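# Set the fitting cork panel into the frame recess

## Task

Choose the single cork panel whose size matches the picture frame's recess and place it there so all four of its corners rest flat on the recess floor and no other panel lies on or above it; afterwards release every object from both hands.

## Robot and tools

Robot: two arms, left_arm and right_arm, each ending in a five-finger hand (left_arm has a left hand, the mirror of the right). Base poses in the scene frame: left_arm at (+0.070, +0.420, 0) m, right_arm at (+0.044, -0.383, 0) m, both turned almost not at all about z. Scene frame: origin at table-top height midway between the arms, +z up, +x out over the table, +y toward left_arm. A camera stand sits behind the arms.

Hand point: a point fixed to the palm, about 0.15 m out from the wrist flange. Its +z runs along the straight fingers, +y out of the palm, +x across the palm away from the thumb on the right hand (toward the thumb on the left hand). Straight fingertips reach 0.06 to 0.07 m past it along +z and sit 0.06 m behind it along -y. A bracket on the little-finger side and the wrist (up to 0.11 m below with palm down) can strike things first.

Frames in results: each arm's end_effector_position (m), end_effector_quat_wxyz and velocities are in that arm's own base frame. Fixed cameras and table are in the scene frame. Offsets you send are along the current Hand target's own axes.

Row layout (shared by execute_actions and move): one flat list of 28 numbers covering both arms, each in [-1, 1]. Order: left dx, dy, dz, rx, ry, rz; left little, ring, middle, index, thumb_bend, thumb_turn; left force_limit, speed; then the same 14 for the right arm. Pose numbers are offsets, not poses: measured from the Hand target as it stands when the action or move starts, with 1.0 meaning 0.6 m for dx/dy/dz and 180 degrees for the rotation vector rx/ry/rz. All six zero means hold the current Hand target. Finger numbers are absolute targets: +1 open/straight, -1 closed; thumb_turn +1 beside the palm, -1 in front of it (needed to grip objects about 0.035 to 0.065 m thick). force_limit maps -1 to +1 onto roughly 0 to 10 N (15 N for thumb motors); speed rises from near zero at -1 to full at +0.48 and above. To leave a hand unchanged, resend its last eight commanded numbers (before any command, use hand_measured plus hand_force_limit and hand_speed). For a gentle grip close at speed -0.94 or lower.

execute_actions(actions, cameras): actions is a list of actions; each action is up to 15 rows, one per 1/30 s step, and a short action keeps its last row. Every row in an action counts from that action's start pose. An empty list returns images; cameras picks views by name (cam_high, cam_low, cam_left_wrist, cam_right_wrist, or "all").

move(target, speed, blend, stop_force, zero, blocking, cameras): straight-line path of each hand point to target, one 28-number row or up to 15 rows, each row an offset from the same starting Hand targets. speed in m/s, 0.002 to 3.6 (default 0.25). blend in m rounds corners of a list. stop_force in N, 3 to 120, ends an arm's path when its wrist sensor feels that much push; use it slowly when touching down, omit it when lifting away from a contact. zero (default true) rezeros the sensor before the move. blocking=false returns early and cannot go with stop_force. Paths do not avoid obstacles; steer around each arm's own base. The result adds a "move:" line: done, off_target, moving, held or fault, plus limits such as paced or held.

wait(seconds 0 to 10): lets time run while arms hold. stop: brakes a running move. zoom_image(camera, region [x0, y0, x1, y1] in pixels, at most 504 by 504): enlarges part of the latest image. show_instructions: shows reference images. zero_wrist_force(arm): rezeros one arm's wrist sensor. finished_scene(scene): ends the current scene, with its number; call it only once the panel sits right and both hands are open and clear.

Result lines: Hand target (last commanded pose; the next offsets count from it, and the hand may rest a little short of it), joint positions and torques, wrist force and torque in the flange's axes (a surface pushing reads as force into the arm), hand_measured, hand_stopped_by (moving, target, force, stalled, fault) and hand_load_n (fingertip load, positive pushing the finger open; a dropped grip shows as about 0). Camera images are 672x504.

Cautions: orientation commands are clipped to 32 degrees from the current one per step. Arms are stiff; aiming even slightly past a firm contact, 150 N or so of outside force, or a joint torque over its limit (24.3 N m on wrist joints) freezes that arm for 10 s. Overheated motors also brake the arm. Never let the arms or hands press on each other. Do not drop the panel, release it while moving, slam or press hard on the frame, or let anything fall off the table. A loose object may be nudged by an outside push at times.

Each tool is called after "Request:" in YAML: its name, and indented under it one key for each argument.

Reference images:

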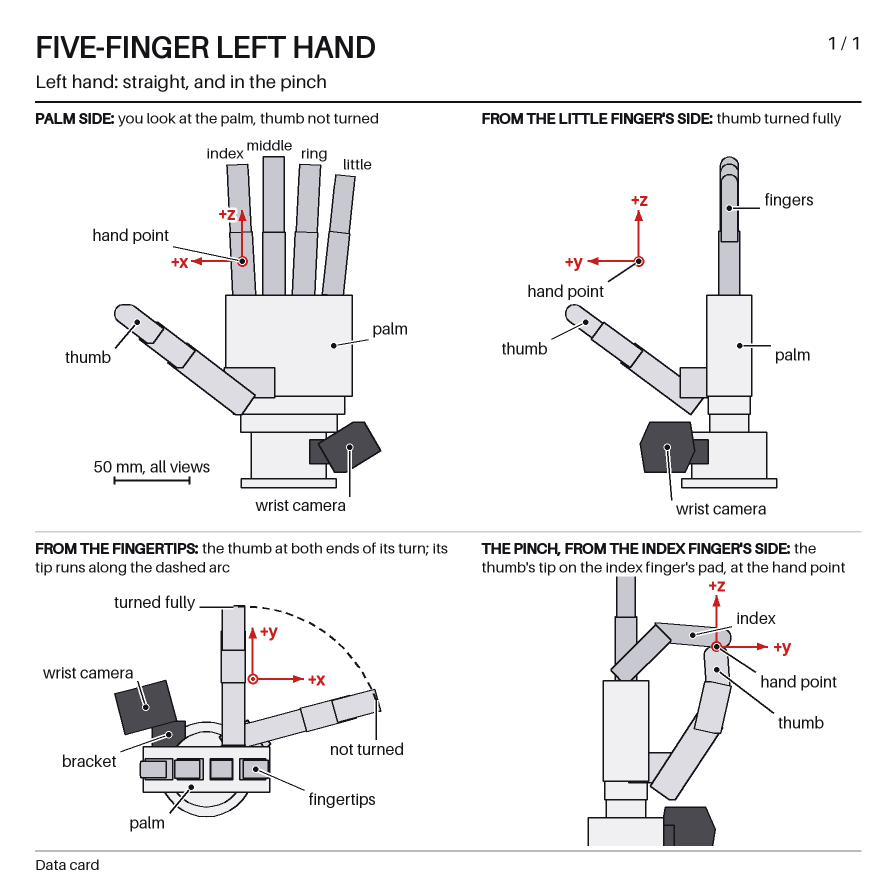

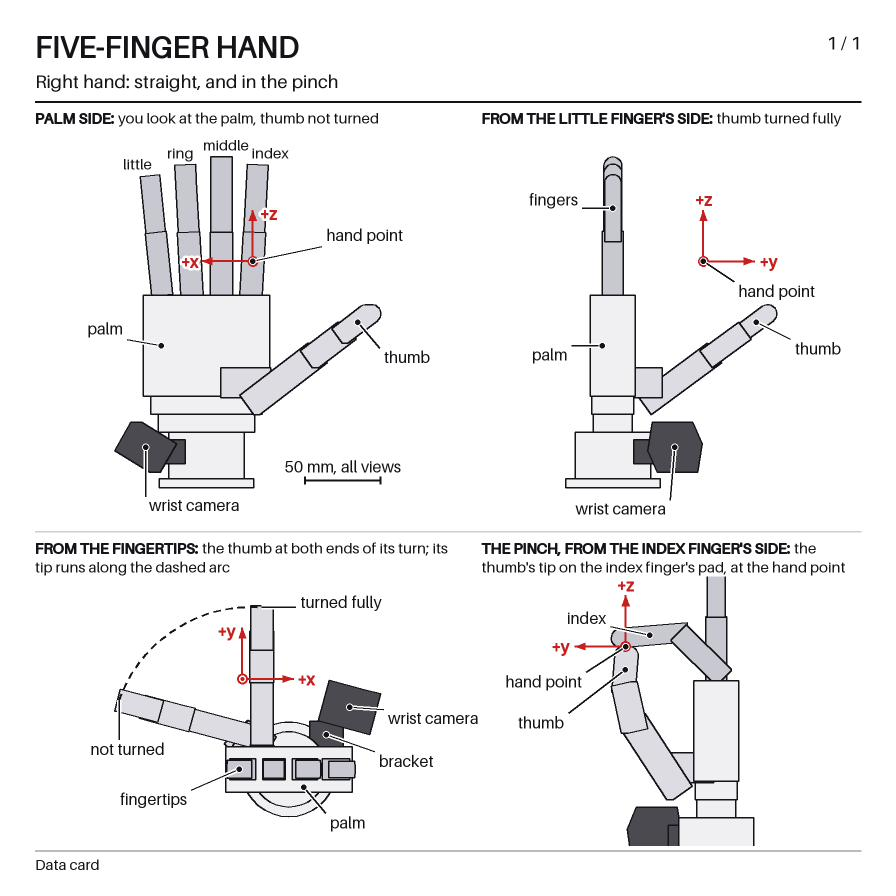

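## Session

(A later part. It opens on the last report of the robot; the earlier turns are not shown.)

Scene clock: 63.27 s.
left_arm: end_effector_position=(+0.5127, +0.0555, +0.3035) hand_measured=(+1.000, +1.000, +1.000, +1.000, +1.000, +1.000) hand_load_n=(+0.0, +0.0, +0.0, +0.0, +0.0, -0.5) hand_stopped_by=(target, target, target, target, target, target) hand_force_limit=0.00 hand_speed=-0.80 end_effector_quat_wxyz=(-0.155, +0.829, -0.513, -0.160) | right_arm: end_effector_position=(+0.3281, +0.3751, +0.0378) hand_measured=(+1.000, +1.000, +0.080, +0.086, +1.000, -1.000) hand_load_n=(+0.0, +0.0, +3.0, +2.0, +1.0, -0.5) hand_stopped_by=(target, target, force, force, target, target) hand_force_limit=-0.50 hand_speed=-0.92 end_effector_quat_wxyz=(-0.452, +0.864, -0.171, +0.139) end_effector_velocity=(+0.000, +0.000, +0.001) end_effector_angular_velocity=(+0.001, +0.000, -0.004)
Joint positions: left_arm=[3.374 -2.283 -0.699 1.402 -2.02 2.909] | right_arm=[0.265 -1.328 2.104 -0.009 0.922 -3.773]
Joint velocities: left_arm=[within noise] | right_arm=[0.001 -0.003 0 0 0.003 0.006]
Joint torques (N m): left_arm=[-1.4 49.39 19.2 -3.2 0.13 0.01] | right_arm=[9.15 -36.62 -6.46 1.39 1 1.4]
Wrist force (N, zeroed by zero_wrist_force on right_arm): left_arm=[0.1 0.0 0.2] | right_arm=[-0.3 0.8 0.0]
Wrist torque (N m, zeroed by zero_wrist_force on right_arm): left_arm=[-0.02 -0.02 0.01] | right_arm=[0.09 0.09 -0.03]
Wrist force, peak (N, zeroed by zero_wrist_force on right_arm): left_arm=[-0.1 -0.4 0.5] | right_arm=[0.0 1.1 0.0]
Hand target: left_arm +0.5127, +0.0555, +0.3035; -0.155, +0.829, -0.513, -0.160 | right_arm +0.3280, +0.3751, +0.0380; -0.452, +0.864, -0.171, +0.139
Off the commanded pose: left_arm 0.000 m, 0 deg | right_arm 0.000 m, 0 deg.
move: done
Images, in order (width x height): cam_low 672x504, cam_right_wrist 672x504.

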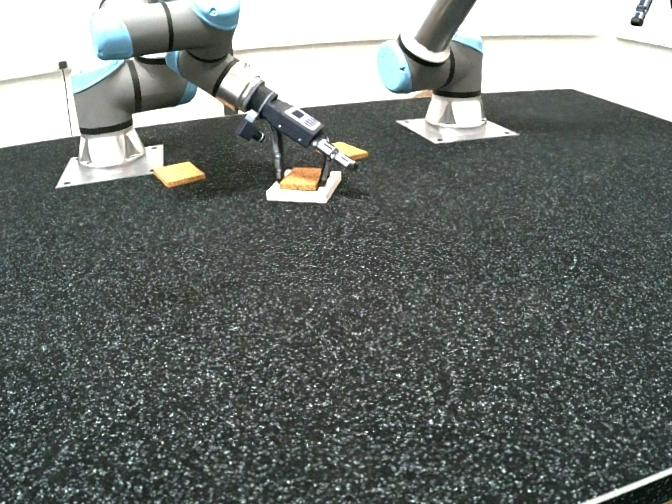

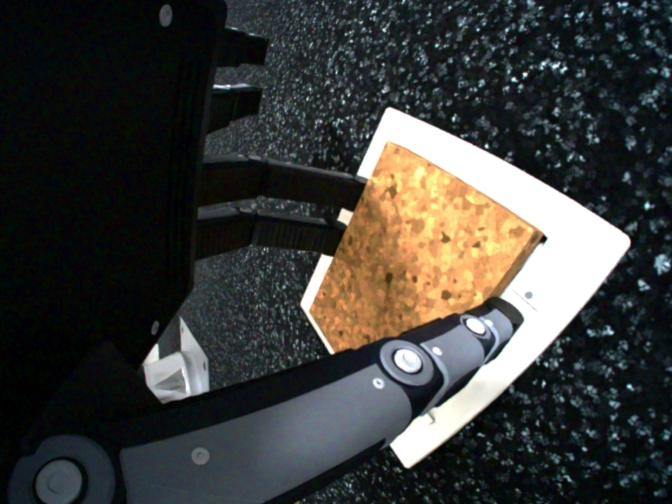

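Request:
move:
  target: [0,0,0,0,0,0,1,1,1,1,1,1,0,-0.8,-0.0025,0,0,0,0,0,1,1,-0.1,-0.1,1,-1,-0.5,-0.92]
  cameras: []
  speed: 0.02

Request:
zero_wrist_force:
  arm: "right_arm"

Request:
move:
  target: [0,0,0,0,0,0,1,1,1,1,1,1,0,-0.8,-0.0009,0.0083,0.0055,0,0,0,1,1,-0.1,-0.1,1,-1,-0.5,-0.92]
  cameras: ["cam_right_wrist","cam_low"]
  speed: 0.006
  stop_force: 3

Request:
zoom_image:
  camera: "cam_low"
  region: [260, 150, 350, 215]

Request:
zoom_image:
  camera: "cam_right_wrist"
  region: [370, 90, 490, 180]

Request:
zoom_image:
  camera: "cam_right_wrist"
  region: [500, 180, 660, 300]

Request:
zoom_image:
  camera: "cam_right_wrist"
  region: [280, 230, 400, 360]

Scene clock: 65.73 s.
left_arm: end_effector_position=(+0.5127, +0.0555, +0.3035) hand_measured=(+1.000, +1.000, +1.000, +1.000, +1.000, +1.000) hand_load_n=(+0.0, +0.0, +0.0, +0.0, +0.0, +0.0) hand_stopped_by=(target, target, target, target, target, target) hand_force_limit=0.00 hand_speed=-0.80 end_effector_quat_wxyz=(-0.155, +0.829, -0.513, -0.160) | right_arm: end_effector_position=(+0.3266, +0.3758, +0.0378) hand_measured=(+1.000, +1.000, +0.080, +0.086, +1.000, -1.000) hand_load_n=(+0.0, +0.0, +3.5, +2.0, +1.0, +0.0) hand_stopped_by=(target, target, force, force, target, target) hand_force_limit=-0.50 hand_speed=-0.92 end_effector_quat_wxyz=(-0.452, +0.864, -0.171, +0.139)
Joint positions: left_arm=[3.374 -2.283 -0.699 1.402 -2.02 2.909] | right_arm=[0.269 -1.33 2.106 -0.011 0.925 -3.77]
Joint torques (N m): left_arm=[-1.18 49.37 18.07 -3.07 -0.01 -0.04] | right_arm=[7.08 -34.03 -4.36 -0.57 1.16 1.06]
Wrist force (N, zeroed by zero_wrist_force on right_arm): left_arm=[0.1 -0.1 0.2] | right_arm=[-0.1 0.9 -0.2]
Wrist torque (N m, zeroed by zero_wrist_force on right_arm): left_arm=[-0.04 -0.01 0.01] | right_arm=[0.13 0.07 -0.07]
Wrist force, peak (N, zeroed by zero_wrist_force on right_arm): left_arm=[0.2 -0.5 0.2] | right_arm=[-0.4 1.0 0.0]
Hand target: left_arm +0.5127, +0.0555, +0.3035; -0.155, +0.829, -0.513, -0.160 | right_arm +0.3267, +0.3758, +0.0378; -0.452, +0.864, -0.171, +0.139
Off the commanded pose: left_arm 0.000 m, 0 deg | right_arm 0.000 m, 0 deg.
move: done
No camera images: "cameras" was empty.

Wrist force sensor zeroed.

Scene clock: 67.20 s.
left_arm: end_effector_position=(+0.5127, +0.0555, +0.3035) hand_measured=(+1.000, +1.000, +1.000, +1.000, +1.000, +1.000) hand_load_n=(+0.0, +0.0, +0.0, +0.0, +0.0, +0.0) hand_stopped_by=(target, target, target, target, target, target) hand_force_limit=0.00 hand_speed=-0.80 end_effector_quat_wxyz=(-0.155, +0.829, -0.513, -0.160) | right_arm: end_effector_position=(+0.3266, +0.3758, +0.0362) hand_measured=(+1.000, +1.000, +0.080, +0.086, +1.000, -1.000) hand_load_n=(+0.0, +0.0, +3.5, +2.0, +1.0, -0.5) hand_stopped_by=(target, target, force, force, target, target) hand_force_limit=-0.50 hand_speed=-0.92 end_effector_quat_wxyz=(-0.452, +0.864, -0.171, +0.140)
Joint positions: left_arm=[3.374 -2.283 -0.699 1.402 -2.02 2.909] | right_arm=[0.269 -1.327 2.107 -0.015 0.925 -3.77]
Joint torques (N m): left_arm=[-1.24 48.91 19.13 -3.1 0.09 0.1] | right_arm=[1.88 -35.31 -26.06 2.4 -0.05 -0.56]
Wrist force (N, zeroed by zero_wrist_force on right_arm): left_arm=[0.1 -0.3 0.0] | right_arm=[0.1 -2.9 -1.3]
Wrist torque (N m, zeroed by zero_wrist_force on right_arm): left_arm=[-0.05 -0.03 0.02] | right_arm=[-0.27 0.00 -0.05]
Wrist force, peak (N, zeroed by zero_wrist_force on right_arm): left_arm=[0.0 -0.5 0.3] | right_arm=[0.0 -6.3 -3.2]
Hand target: left_arm +0.5127, +0.0555, +0.3035; -0.155, +0.829, -0.513, -0.160 | right_arm +0.3266, +0.3758, +0.0362; -0.452, +0.864, -0.171, +0.140 (not the last commanded pose)
Off the commanded pose: left_arm 0.000 m, 0 deg | right_arm 0.004 m, 0 deg.
move: contact (right_arm)
Images, in order (width x height): cam_low 672x504, cam_right_wrist 672x504.

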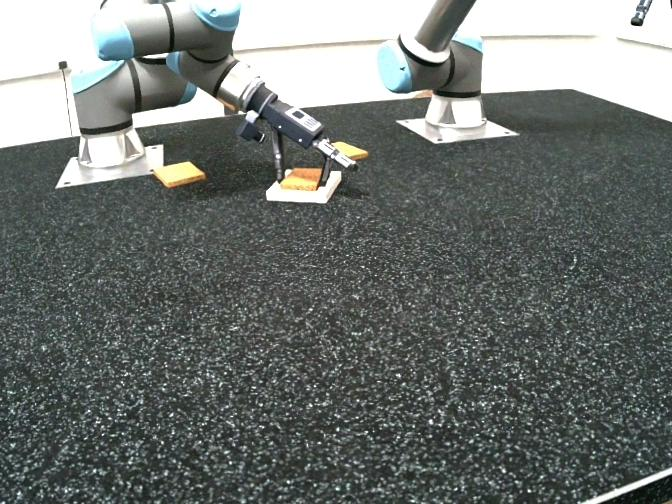

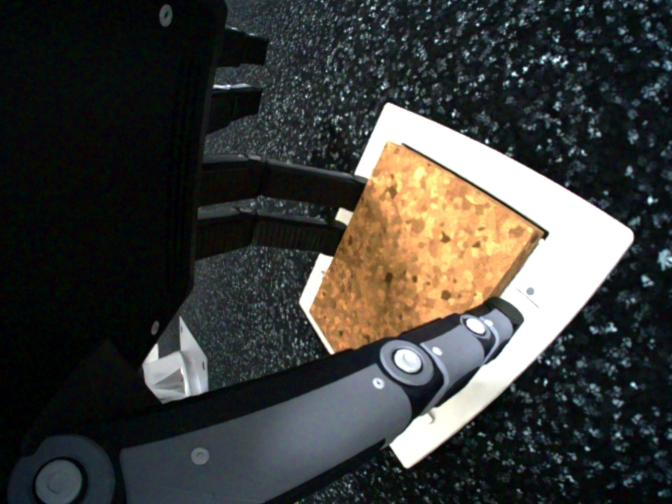

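Scaled by 5.600 from the camera's 672x504 image, which has a finer 960x720 frame.

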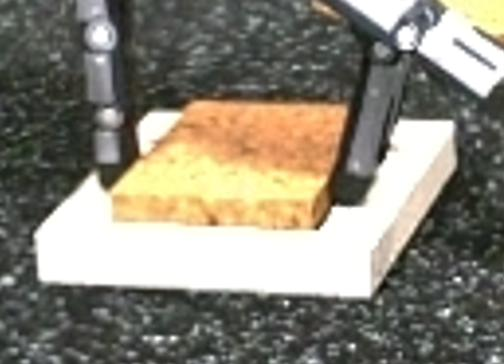

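Scaled by 4.200 from the camera's 672x504 image, which has a finer 960x720 frame.

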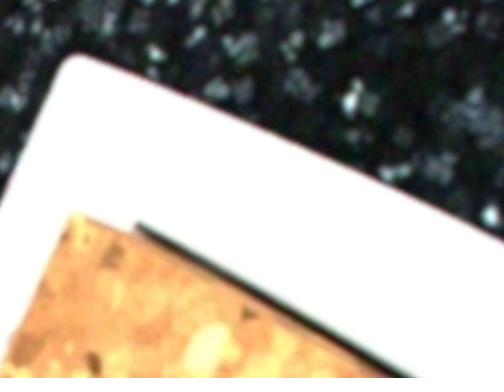

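Scaled by 3.150 from the camera's 672x504 image, which has a finer 960x720 frame.

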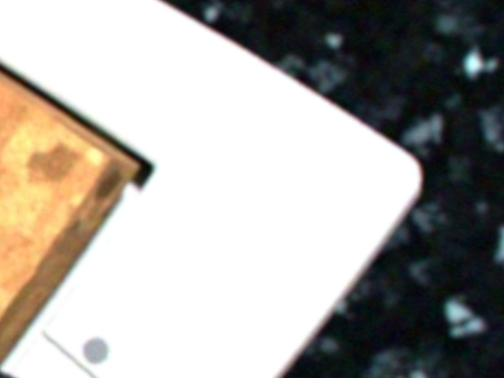

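Scaled by 3.877 from the camera's 672x504 image, which has a finer 960x720 frame.

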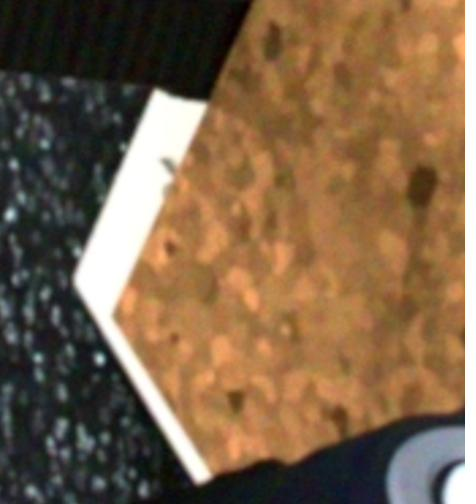

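Request:
move:
  target:
    - [0,0,0,0,0,0,1,1,1,1,1,1,0,-0.8,-0.0001,0.0008,0.0005,0,0,0,1,1,-0.1,-0.1,1,-1,-0.5,-0.92]
    - [0,0,0,0,0,0,1,1,1,1,1,1,0,-0.8,-0.0001,0.0008,0.0005,0,0,0,1,1,0.3,0.3,1,-1,-0.5,-0.7]
  cameras: ["cam_right_wrist","cam_low","cam_high"]
  speed: 0.01

Request:
zoom_image:
  camera: "cam_low"
  region: [260, 150, 350, 215]

Request:
zoom_image:
  camera: "cam_right_wrist"
  region: [280, 90, 580, 370]

Scene clock: 68.93 s.
left_arm: end_effector_position=(+0.5127, +0.0555, +0.3035) hand_measured=(+1.000, +1.000, +1.000, +1.000, +1.000, +1.000) hand_load_n=(+0.0, +0.0, +0.0, +0.0, +0.0, +0.0) hand_stopped_by=(target, target, target, target, target, target) hand_force_limit=0.00 hand_speed=-0.80 end_effector_quat_wxyz=(-0.155, +0.829, -0.513, -0.160) | right_arm: end_effector_position=(+0.3266, +0.3758, +0.0357) hand_measured=(+1.000, +1.000, +0.300, +0.300, +1.000, -1.000) hand_load_n=(+0.0, +0.0, +0.0, +0.0, +0.5, -1.0) hand_stopped_by=(target, target, target, target, target, target) hand_force_limit=-0.50 hand_speed=-0.70 end_effector_quat_wxyz=(-0.452, +0.864, -0.171, +0.140)
Joint positions: left_arm=[3.374 -2.283 -0.699 1.402 -2.02 2.909] | right_arm=[0.269 -1.326 2.108 -0.017 0.925 -3.77]
Joint torques (N m): left_arm=[-0.28 48.58 18.65 -3.26 0.2 -0.06] | right_arm=[-4.1 -8.29 -0.65 0.55 -1.08 -1.53]
Wrist force (N, zeroed by zero_wrist_force on right_arm): left_arm=[0.1 0.0 0.1] | right_arm=[0.2 -13.5 -10.6]
Wrist torque (N m, zeroed by zero_wrist_force on right_arm): left_arm=[-0.01 -0.02 0.00] | right_arm=[-1.27 0.11 -0.22]
Wrist force, peak (N, zeroed by zero_wrist_force on right_arm): left_arm=[0.0 -0.6 0.6] | right_arm=[0.4 -14.7 -12.0]
Hand target: left_arm +0.5127, +0.0555, +0.3035; -0.155, +0.829, -0.513, -0.160 | right_arm +0.3266, +0.3758, +0.0357; -0.452, +0.864, -0.171, +0.140
Off the commanded pose: left_arm 0.000 m, 0 deg | right_arm 0.000 m, 0 deg.
move: done
Images, in order (width x height): cam_high 672x504, cam_low 672x504, cam_right_wrist 672x504.

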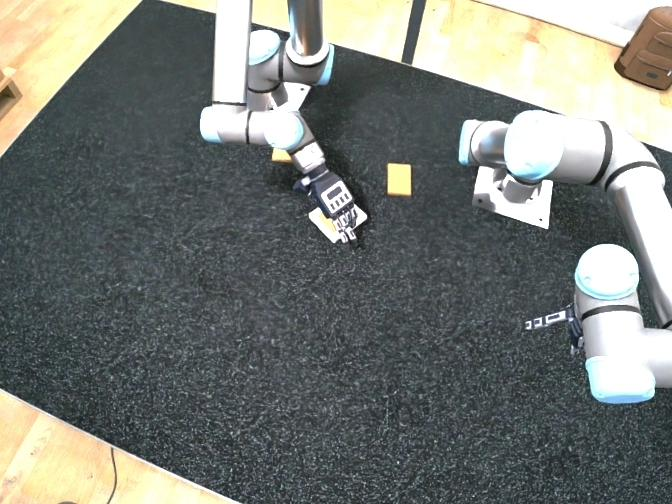

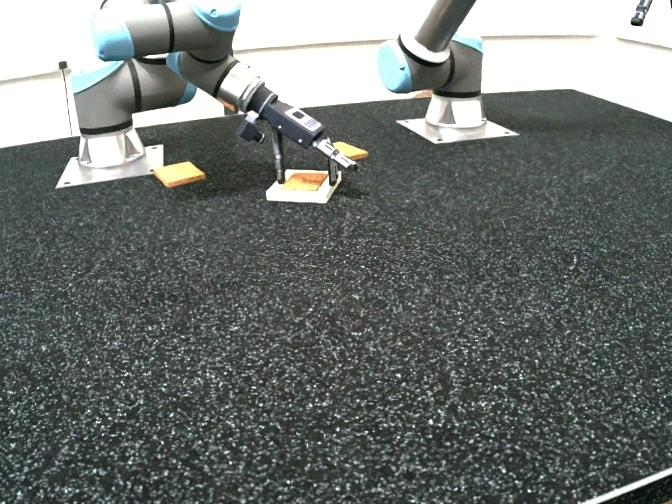

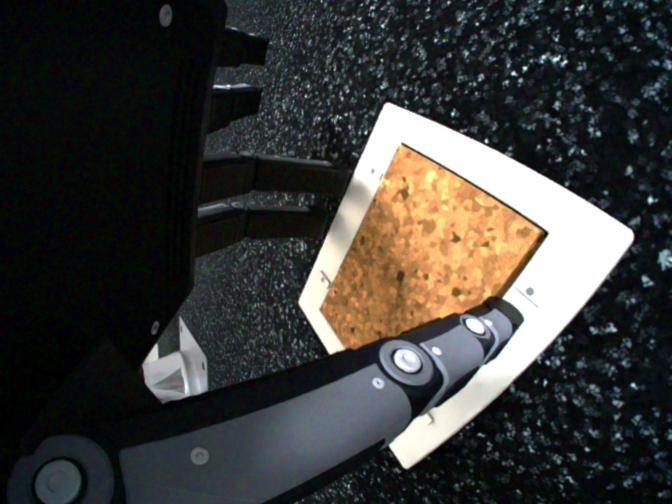

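Scaled by 5.600 from the camera's 672x504 image, which has a finer 960x720 frame.

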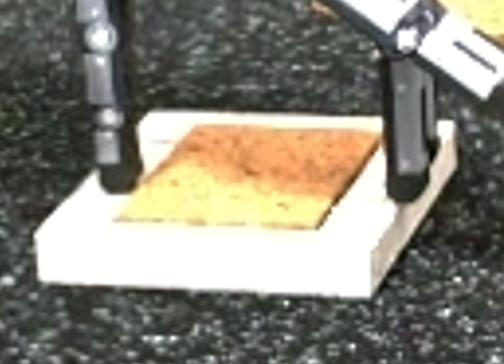

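Scaled by 1.680 from the camera's 672x504 image, which has a finer 960x720 frame.

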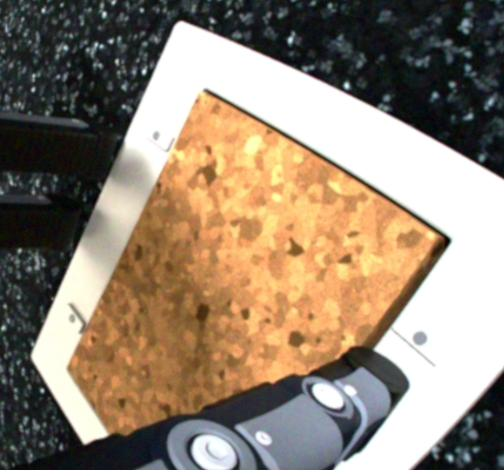

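Request:
move:
  target:
    - [0,0,0,0,0,0,1,1,1,1,1,1,0,-0.8,0.0014,-0.0138,-0.0092,0,0,0,1,1,0.3,0.3,1,-1,-0.5,-0.7]
    - [0,0,0,0,0,0,1,1,1,1,1,1,0,-0.8,0.0171,-0.1657,-0.1103,0,0,0,1,1,0.3,0.3,1,-1,-0.5,-0.7]
  cameras: ["cam_right_wrist","cam_low","cam_high"]
  speed: [0.03,0.15]

Request:
zoom_image:
  camera: "cam_low"
  region: [260, 160, 350, 210]

Request:
zoom_image:
  camera: "cam_high"
  region: [290, 180, 390, 255]

Request:
zoom_image:
  camera: "cam_right_wrist"
  region: [400, 100, 640, 330]

Scene clock: 71.00 s.
left_arm: end_effector_position=(+0.5127, +0.0555, +0.3035) hand_measured=(+1.000, +1.000, +1.000, +1.000, +1.000, +1.000) hand_load_n=(+0.0, +0.0, +0.0, +0.0, +0.0, +0.0) hand_stopped_by=(target, target, target, target, target, target) hand_force_limit=0.00 hand_speed=-0.80 end_effector_quat_wxyz=(-0.155, +0.829, -0.513, -0.160) | right_arm: end_effector_position=(+0.3266, +0.3760, +0.1556) hand_measured=(+1.000, +1.000, +0.300, +0.300, +1.000, -1.000) hand_load_n=(+0.0, +0.0, +0.0, +0.0, +0.0, +0.0) hand_stopped_by=(target, target, target, target, target, target) hand_force_limit=-0.50 hand_speed=-0.70 end_effector_quat_wxyz=(-0.452, +0.864, -0.171, +0.140)
Joint positions: left_arm=[3.374 -2.283 -0.699 1.402 -2.02 2.909] | right_arm=[0.269 -1.507 1.951 0.321 0.925 -3.77]
Joint torques (N m): left_arm=[-0.81 49.03 19.15 -3.15 0.06 0.12] | right_arm=[-12.56 -12.14 -8.17 2 -1.79 -1.94]
Wrist force (N, zeroed by zero_wrist_force on right_arm): left_arm=[-0.2 0.0 0.0] | right_arm=[0.3 -0.5 0.2]
Wrist torque (N m, zeroed by zero_wrist_force on right_arm): left_arm=[-0.02 0.02 -0.01] | right_arm=[-0.09 -0.08 0.09]
Wrist force, peak (N, zeroed by zero_wrist_force on right_arm): left_arm=[-0.1 -0.3 0.6] | right_arm=[0.5 -13.6 -10.6]
Hand target: left_arm +0.5127, +0.0555, +0.3035; -0.155, +0.829, -0.513, -0.160 | right_arm +0.3265, +0.3759, +0.1555; -0.452, +0.864, -0.171, +0.140
Off the commanded pose: left_arm 0.000 m, 0 deg | right_arm 0.000 m, 0 deg.
move: done
Images, in order (width x height): cam_high 672x504, cam_low 672x504, cam_right_wrist 672x504.

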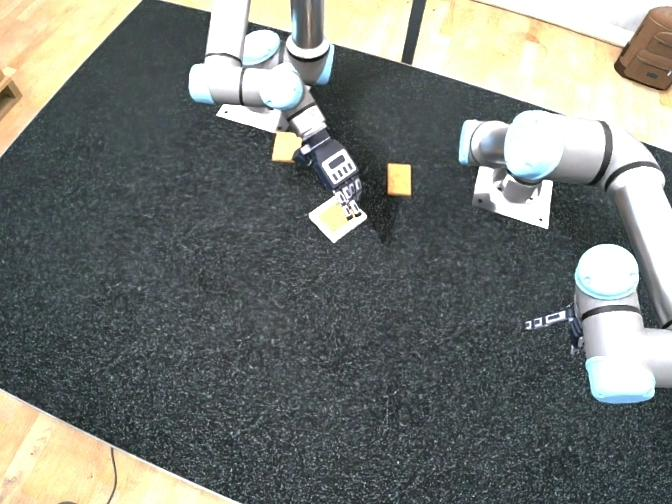

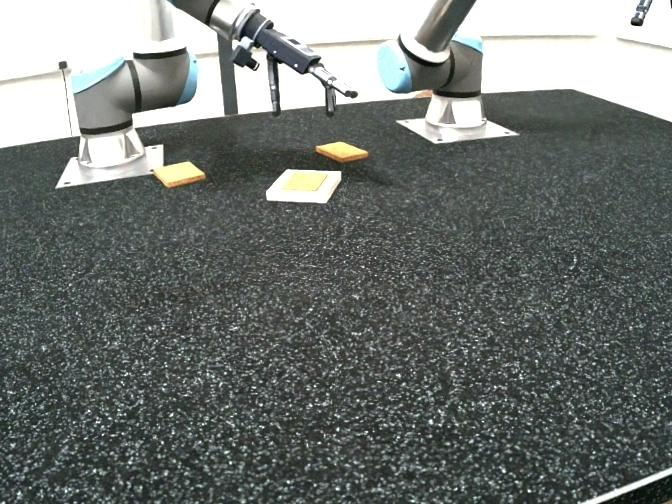

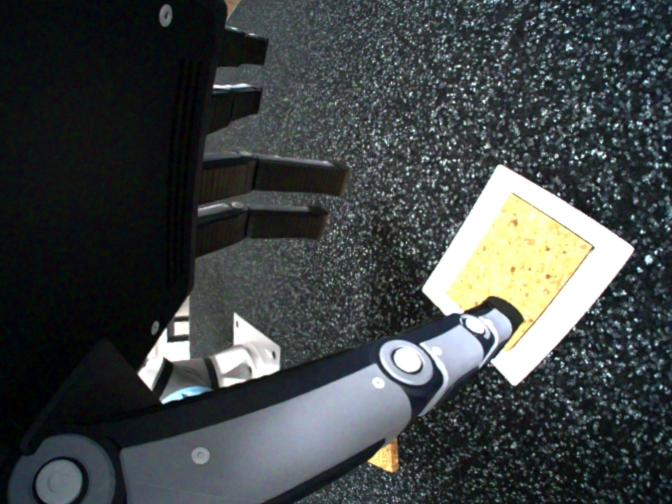

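Scaled by 5.600 from the camera's 672x504 image, which has a finer 960x720 frame.

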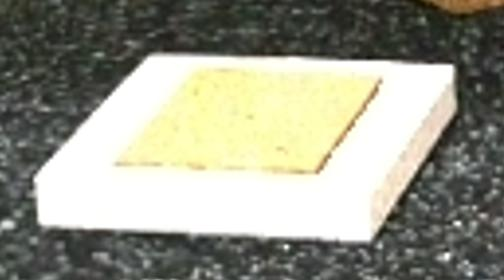

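Scaled by 5.040 from the camera's 672x504 image, which has a finer 960x720 frame.

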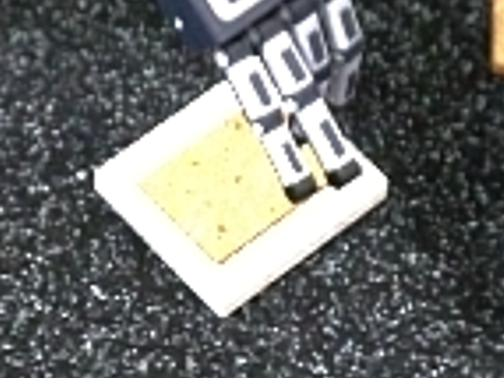

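Scaled by 2.100 from the camera's 672x504 image, which has a finer 960x720 frame.

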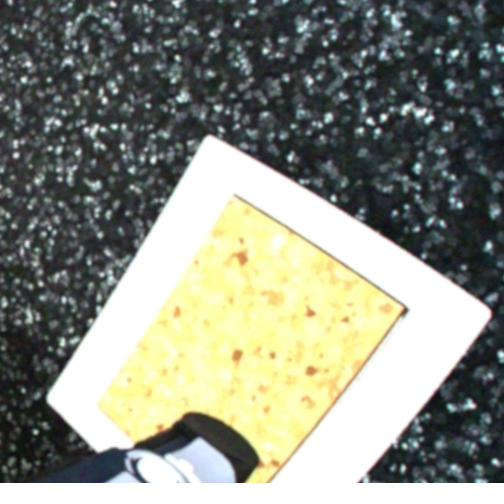

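Request:
move:
  target: [0,0,0,0,0,0,1,1,1,1,1,1,0,-0.8,-0.003,0.0325,-0.0028,-0.3093,0.1794,0.0494,1,1,1,1,1,1,0,0.2]
  cameras: ["cam_right_wrist"]
  speed: 0.25

Request:
zoom_image:
  camera: "cam_right_wrist"
  region: [230, 150, 450, 370]

Scene clock: 74.23 s.
left_arm: end_effector_position=(+0.5127, +0.0555, +0.3035) hand_measured=(+1.000, +1.000, +1.000, +1.000, +1.000, +1.000) hand_load_n=(+0.0, +0.0, +0.0, +0.0, +0.0, +0.0) hand_stopped_by=(target, target, target, target, target, target) hand_force_limit=0.00 hand_speed=-0.80 end_effector_quat_wxyz=(-0.155, +0.829, -0.513, -0.160) | right_arm: end_effector_position=(+0.3209, +0.3651, +0.1401) hand_measured=(+1.000, +1.000, +1.000, +1.000, +1.000, +1.000) hand_load_n=(+0.0, +0.0, +0.0, +0.0, +0.0, +0.0) hand_stopped_by=(target, target, target, target, target, target) hand_force_limit=0.00 hand_speed=0.20 end_effector_quat_wxyz=(+0.052, +0.887, -0.392, +0.237)
Joint positions: left_arm=[3.374 -2.283 -0.699 1.402 -2.02 2.909] | right_arm=[0.758 -0.951 1.257 1.169 2.052 -3.145]
Joint torques (N m): left_arm=[-1.47 49.33 19.01 -3.23 0.25 -0.02] | right_arm=[-11.99 -46.27 -8.18 3.44 -0.35 0.21]
Wrist force (N, zeroed by zero_wrist_force on right_arm): left_arm=[0.0 0.1 0.2] | right_arm=[0.1 -1.5 0.7]
Wrist torque (N m, zeroed by zero_wrist_force on right_arm): left_arm=[-0.01 0.00 0.00] | right_arm=[-0.29 -0.10 -0.05]
Wrist force, peak (N, zeroed by zero_wrist_force on right_arm): left_arm=[-0.3 -0.3 0.6] | right_arm=[-0.1 -1.9 0.8]
Hand target: left_arm +0.5127, +0.0555, +0.3035; -0.155, +0.829, -0.513, -0.160 | right_arm +0.3209, +0.3651, +0.1402; +0.052, +0.887, -0.392, +0.237
Off the commanded pose: left_arm 0.000 m, 0 deg | right_arm 0.000 m, 0 deg.
move: done
Images, in order (width x height): cam_right_wrist 672x504.

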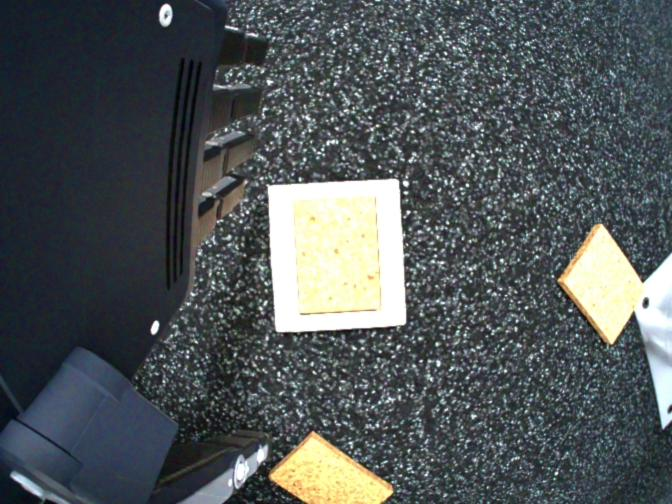

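Scaled by 2.291 from the camera's 672x504 image, which has a finer 960x720 frame.

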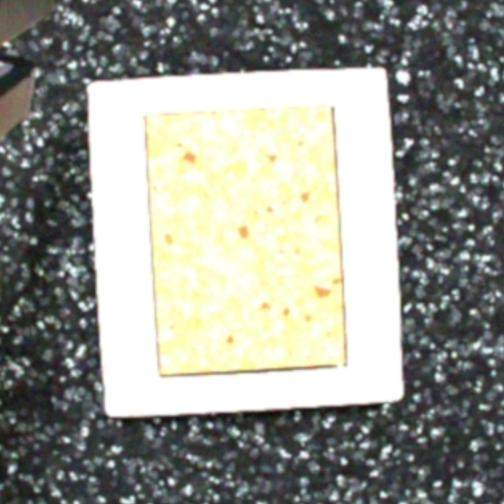

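Request:
zoom_image:
  camera: "cam_right_wrist"
  region: [280, 180, 340, 240]

Request:
zoom_image:
  camera: "cam_right_wrist"
  region: [350, 180, 410, 240]

Request:
zoom_image:
  camera: "cam_right_wrist"
  region: [350, 280, 410, 340]

Request:
zoom_image:
  camera: "cam_right_wrist"
  region: [270, 280, 330, 340]

Scaled by 8.400 from the camera's 672x504 image, which has a finer 960x720 frame.

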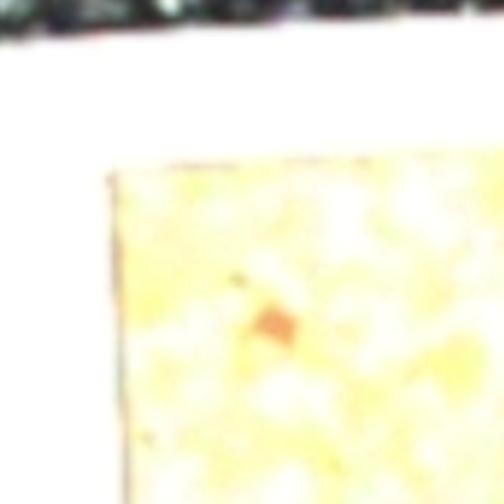

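Scaled by 8.400 from the camera's 672x504 image, which has a finer 960x720 frame.

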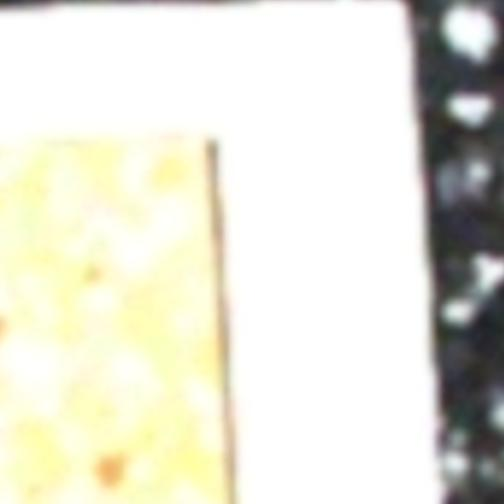

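Scaled by 8.400 from the camera's 672x504 image, which has a finer 960x720 frame.

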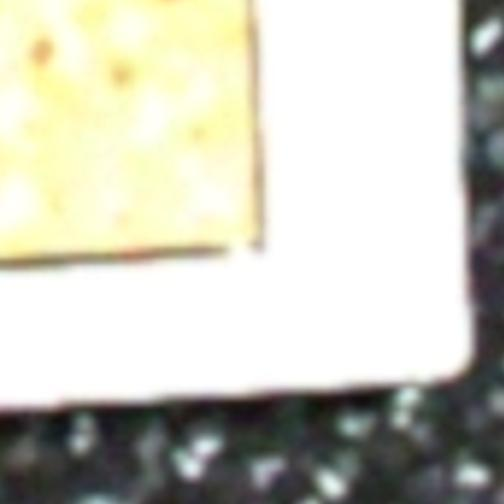

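Scaled by 8.400 from the camera's 672x504 image, which has a finer 960x720 frame.

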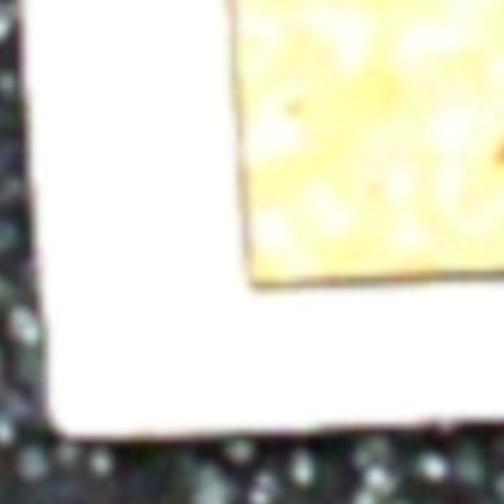

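Request:
move:
  target: [0,0,0,0,0,0,1,1,1,1,1,1,0,-0.8,-0.0663,0.0982,0.0493,0,0,0,1,1,1,1,1,1,0,0.2]
  cameras: ["cam_right_wrist","cam_low"]
  speed: 0.2

Request:
zoom_image:
  camera: "cam_low"
  region: [250, 120, 370, 220]

Scene clock: 76.70 s.
left_arm: end_effector_position=(+0.5127, +0.0555, +0.3035) hand_measured=(+1.000, +1.000, +1.000, +1.000, +1.000, +1.000) hand_load_n=(+0.0, +0.0, +0.0, +0.0, +0.0, +0.0) hand_stopped_by=(target, target, target, target, target, target) hand_force_limit=0.00 hand_speed=-0.80 end_effector_quat_wxyz=(-0.155, +0.829, -0.513, -0.160) | right_arm: end_effector_position=(+0.2666, +0.3432, +0.0903) hand_measured=(+1.000, +1.000, +1.000, +1.000, +1.000, +1.000) hand_load_n=(+0.0, +0.0, +0.0, +0.0, +0.0, +0.0) hand_stopped_by=(target, target, target, target, target, target) hand_force_limit=0.00 hand_speed=0.20 end_effector_quat_wxyz=(+0.052, +0.887, -0.392, +0.237)
Joint positions: left_arm=[3.374 -2.283 -0.699 1.402 -2.02 2.909] | right_arm=[0.803 -1.008 1.496 1.011 2.055 -3.094]
Joint torques (N m): left_arm=[-0.9 49.13 19.11 -3.36 0.22 0] | right_arm=[-11.98 -28.36 -12.08 1.8 1.12 -1.65]
Wrist force (N, zeroed by zero_wrist_force on right_arm): left_arm=[-0.2 -0.2 -0.1] | right_arm=[-0.2 -1.2 0.5]
Wrist torque (N m, zeroed by zero_wrist_force on right_arm): left_arm=[-0.03 0.02 0.00] | right_arm=[-0.24 -0.05 -0.05]
Wrist force, peak (N, zeroed by zero_wrist_force on right_arm): left_arm=[-0.1 -0.1 0.7] | right_arm=[0.8 -3.1 0.0]
Hand target: left_arm +0.5127, +0.0555, +0.3035; -0.155, +0.829, -0.513, -0.160 | right_arm +0.2666, +0.3431, +0.0902; +0.052, +0.887, -0.392, +0.237
Off the commanded pose: left_arm 0.000 m, 0 deg | right_arm 0.000 m, 0 deg.
move: done
Images, in order (width x height): cam_low 672x504, cam_right_wrist 672x504.

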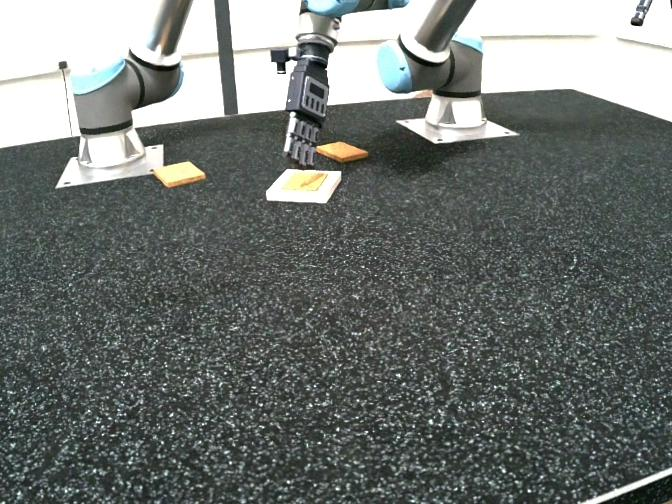

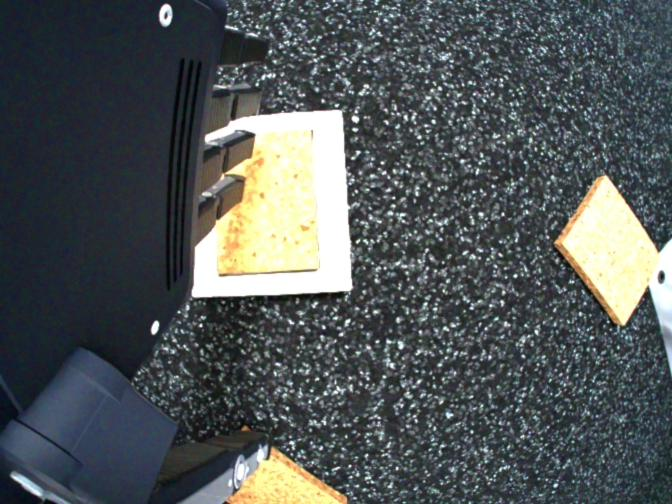

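Scaled by 4.200 from the camera's 672x504 image, which has a finer 960x720 frame.

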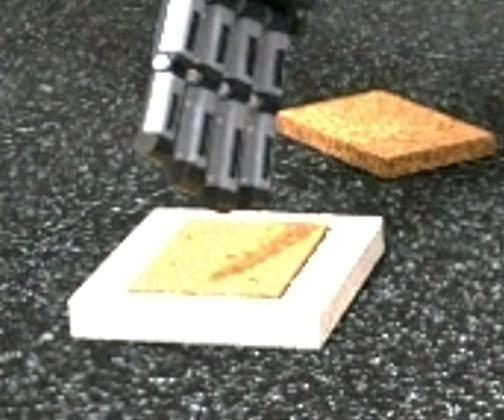

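Request:
move:
  target: [0,0,0,0,0,0,1,1,1,1,1,1,0,-0.8,-0.0231,0.0047,0.0441,0,0,0,1,1,1,1,1,1,0,0.2]
  cameras: ["cam_low"]
  speed: 0.015
  stop_force: 4

Request:
zoom_image:
  camera: "cam_low"
  region: [250, 120, 370, 220]

Scene clock: 79.10 s.
left_arm: end_effector_position=(+0.5127, +0.0555, +0.3035) hand_measured=(+1.000, +1.000, +1.000, +1.000, +1.000, +1.000) hand_load_n=(+0.0, +0.0, +0.0, +0.0, +0.0, +0.0) hand_stopped_by=(target, target, target, target, target, target) hand_force_limit=0.00 hand_speed=-0.80 end_effector_quat_wxyz=(-0.155, +0.829, -0.513, -0.160) | right_arm: end_effector_position=(+0.2666, +0.3431, +0.0712) hand_measured=(+1.000, +1.000, +1.000, +1.000, +1.000, +1.000) hand_load_n=(-0.5, +0.0, +0.0, +0.0, +0.0, +0.0) hand_stopped_by=(target, target, target, target, target, target) hand_force_limit=0.00 hand_speed=0.20 end_effector_quat_wxyz=(+0.052, +0.887, -0.392, +0.237)
Joint positions: left_arm=[3.374 -2.283 -0.699 1.402 -2.02 2.909] | right_arm=[0.803 -0.986 1.515 0.97 2.055 -3.094]
Joint torques (N m): left_arm=[-1.17 49.32 18.48 -3.16 0.35 -0.07] | right_arm=[-4.39 -49.27 -27.02 2.87 -0.4 0.87]
Wrist force (N, zeroed by zero_wrist_force on right_arm): left_arm=[-0.3 0.0 0.3] | right_arm=[1.6 -1.6 -3.3]
Wrist torque (N m, zeroed by zero_wrist_force on right_arm): left_arm=[-0.04 0.05 -0.02] | right_arm=[0.00 -0.01 0.06]
Wrist force, peak (N, zeroed by zero_wrist_force on right_arm): left_arm=[0.1 0.2 0.6] | right_arm=[3.1 -2.1 -7.4]
Hand target: left_arm +0.5127, +0.0555, +0.3035; -0.155, +0.829, -0.513, -0.160 | right_arm +0.2666, +0.3431, +0.0712; +0.052, +0.887, -0.392, +0.237 (not the last commanded pose)
Off the commanded pose: left_arm 0.000 m, 0 deg | right_arm 0.011 m, 0 deg.
move: contact (right_arm)
Images, in order (width x height): cam_low 672x504.

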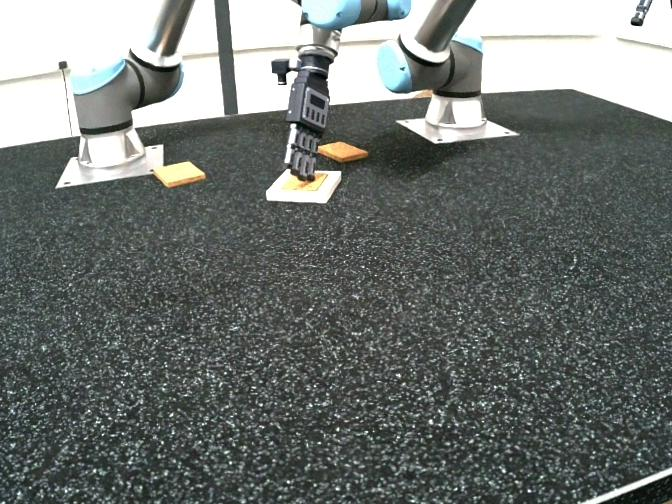

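Scaled by 4.200 from the camera's 672x504 image, which has a finer 960x720 frame.

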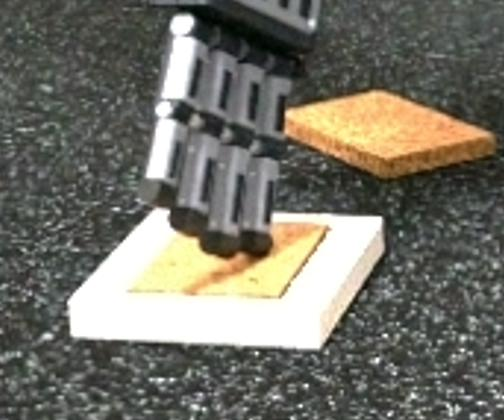

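Request:
move:
  target: [0,0,0,0,0,0,1,1,1,1,1,1,0,-0.8,0.0922,-0.0188,-0.1765,0,0,0,1,1,1,1,1,1,0,0.2]
  cameras: ["cam_low","cam_high"]
  speed: 0.2

Request:
zoom_image:
  camera: "cam_low"
  region: [260, 160, 350, 210]

Scene clock: 90.57 s.
left_arm: end_effector_position=(+0.5127, +0.0555, +0.3035) hand_measured=(+1.000, +1.000, +1.000, +1.000, +1.000, +1.000) hand_load_n=(+0.0, +0.0, +0.0, +0.0, +0.0, +0.0) hand_stopped_by=(target, target, target, target, target, target) hand_force_limit=0.00 hand_speed=-0.80 end_effector_quat_wxyz=(-0.155, +0.829, -0.513, -0.160) | right_arm: end_effector_position=(+0.2667, +0.3432, +0.1912) hand_measured=(+1.000, +1.000, +1.000, +1.000, +1.000, +1.000) hand_load_n=(+0.0, +0.0, +0.0, +0.0, +0.0, +0.0) hand_stopped_by=(target, target, target, target, target, target) hand_force_limit=0.00 hand_speed=0.20 end_effector_quat_wxyz=(+0.052, +0.887, -0.393, +0.237)
Joint positions: left_arm=[3.374 -2.283 -0.699 1.402 -2.02 2.909] | right_arm=[0.803 -1.096 1.358 1.237 2.055 -3.094]
Joint torques (N m): left_arm=[-0.98 48.62 18.36 -3.27 0.2 0.01] | right_arm=[-5.23 -28.48 -9.56 3.51 0.3 1.46]
Wrist force (N, zeroed by zero_wrist_force on right_arm): left_arm=[-0.1 -0.1 0.2] | right_arm=[-0.1 -1.2 0.5]
Wrist torque (N m, zeroed by zero_wrist_force on right_arm): left_arm=[-0.03 0.01 0.00] | right_arm=[-0.24 -0.07 -0.07]
Wrist force, peak (N, zeroed by zero_wrist_force on right_arm): left_arm=[-0.1 -0.4 0.5] | right_arm=[1.7 -1.7 -3.6]
Hand target: left_arm +0.5127, +0.0555, +0.3035; -0.155, +0.829, -0.513, -0.160 | right_arm +0.2667, +0.3431, +0.1912; +0.052, +0.887, -0.392, +0.237
Off the commanded pose: left_arm 0.000 m, 0 deg | right_arm 0.000 m, 0 deg.
move: done
Images, in order (width x height): cam_high 672x504, cam_low 672x504.

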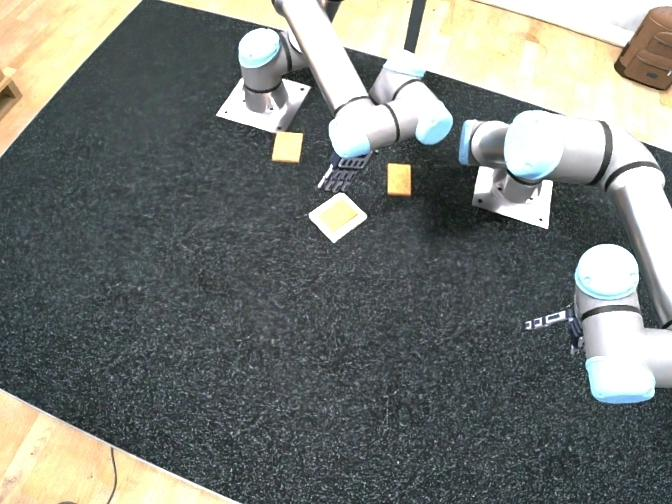

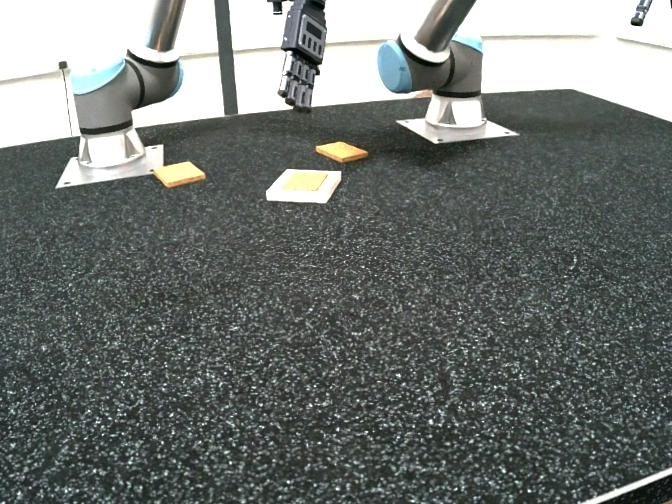

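Scaled by 5.600 from the camera's 672x504 image, which has a finer 960x720 frame.

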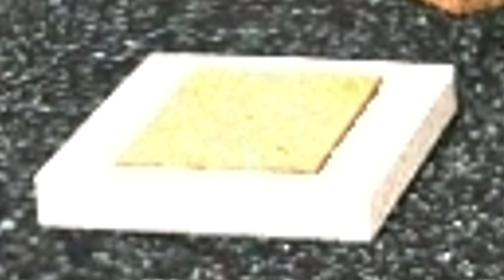

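Request:
finished_scene:
  scene: 1

The scene is finished: the task was done.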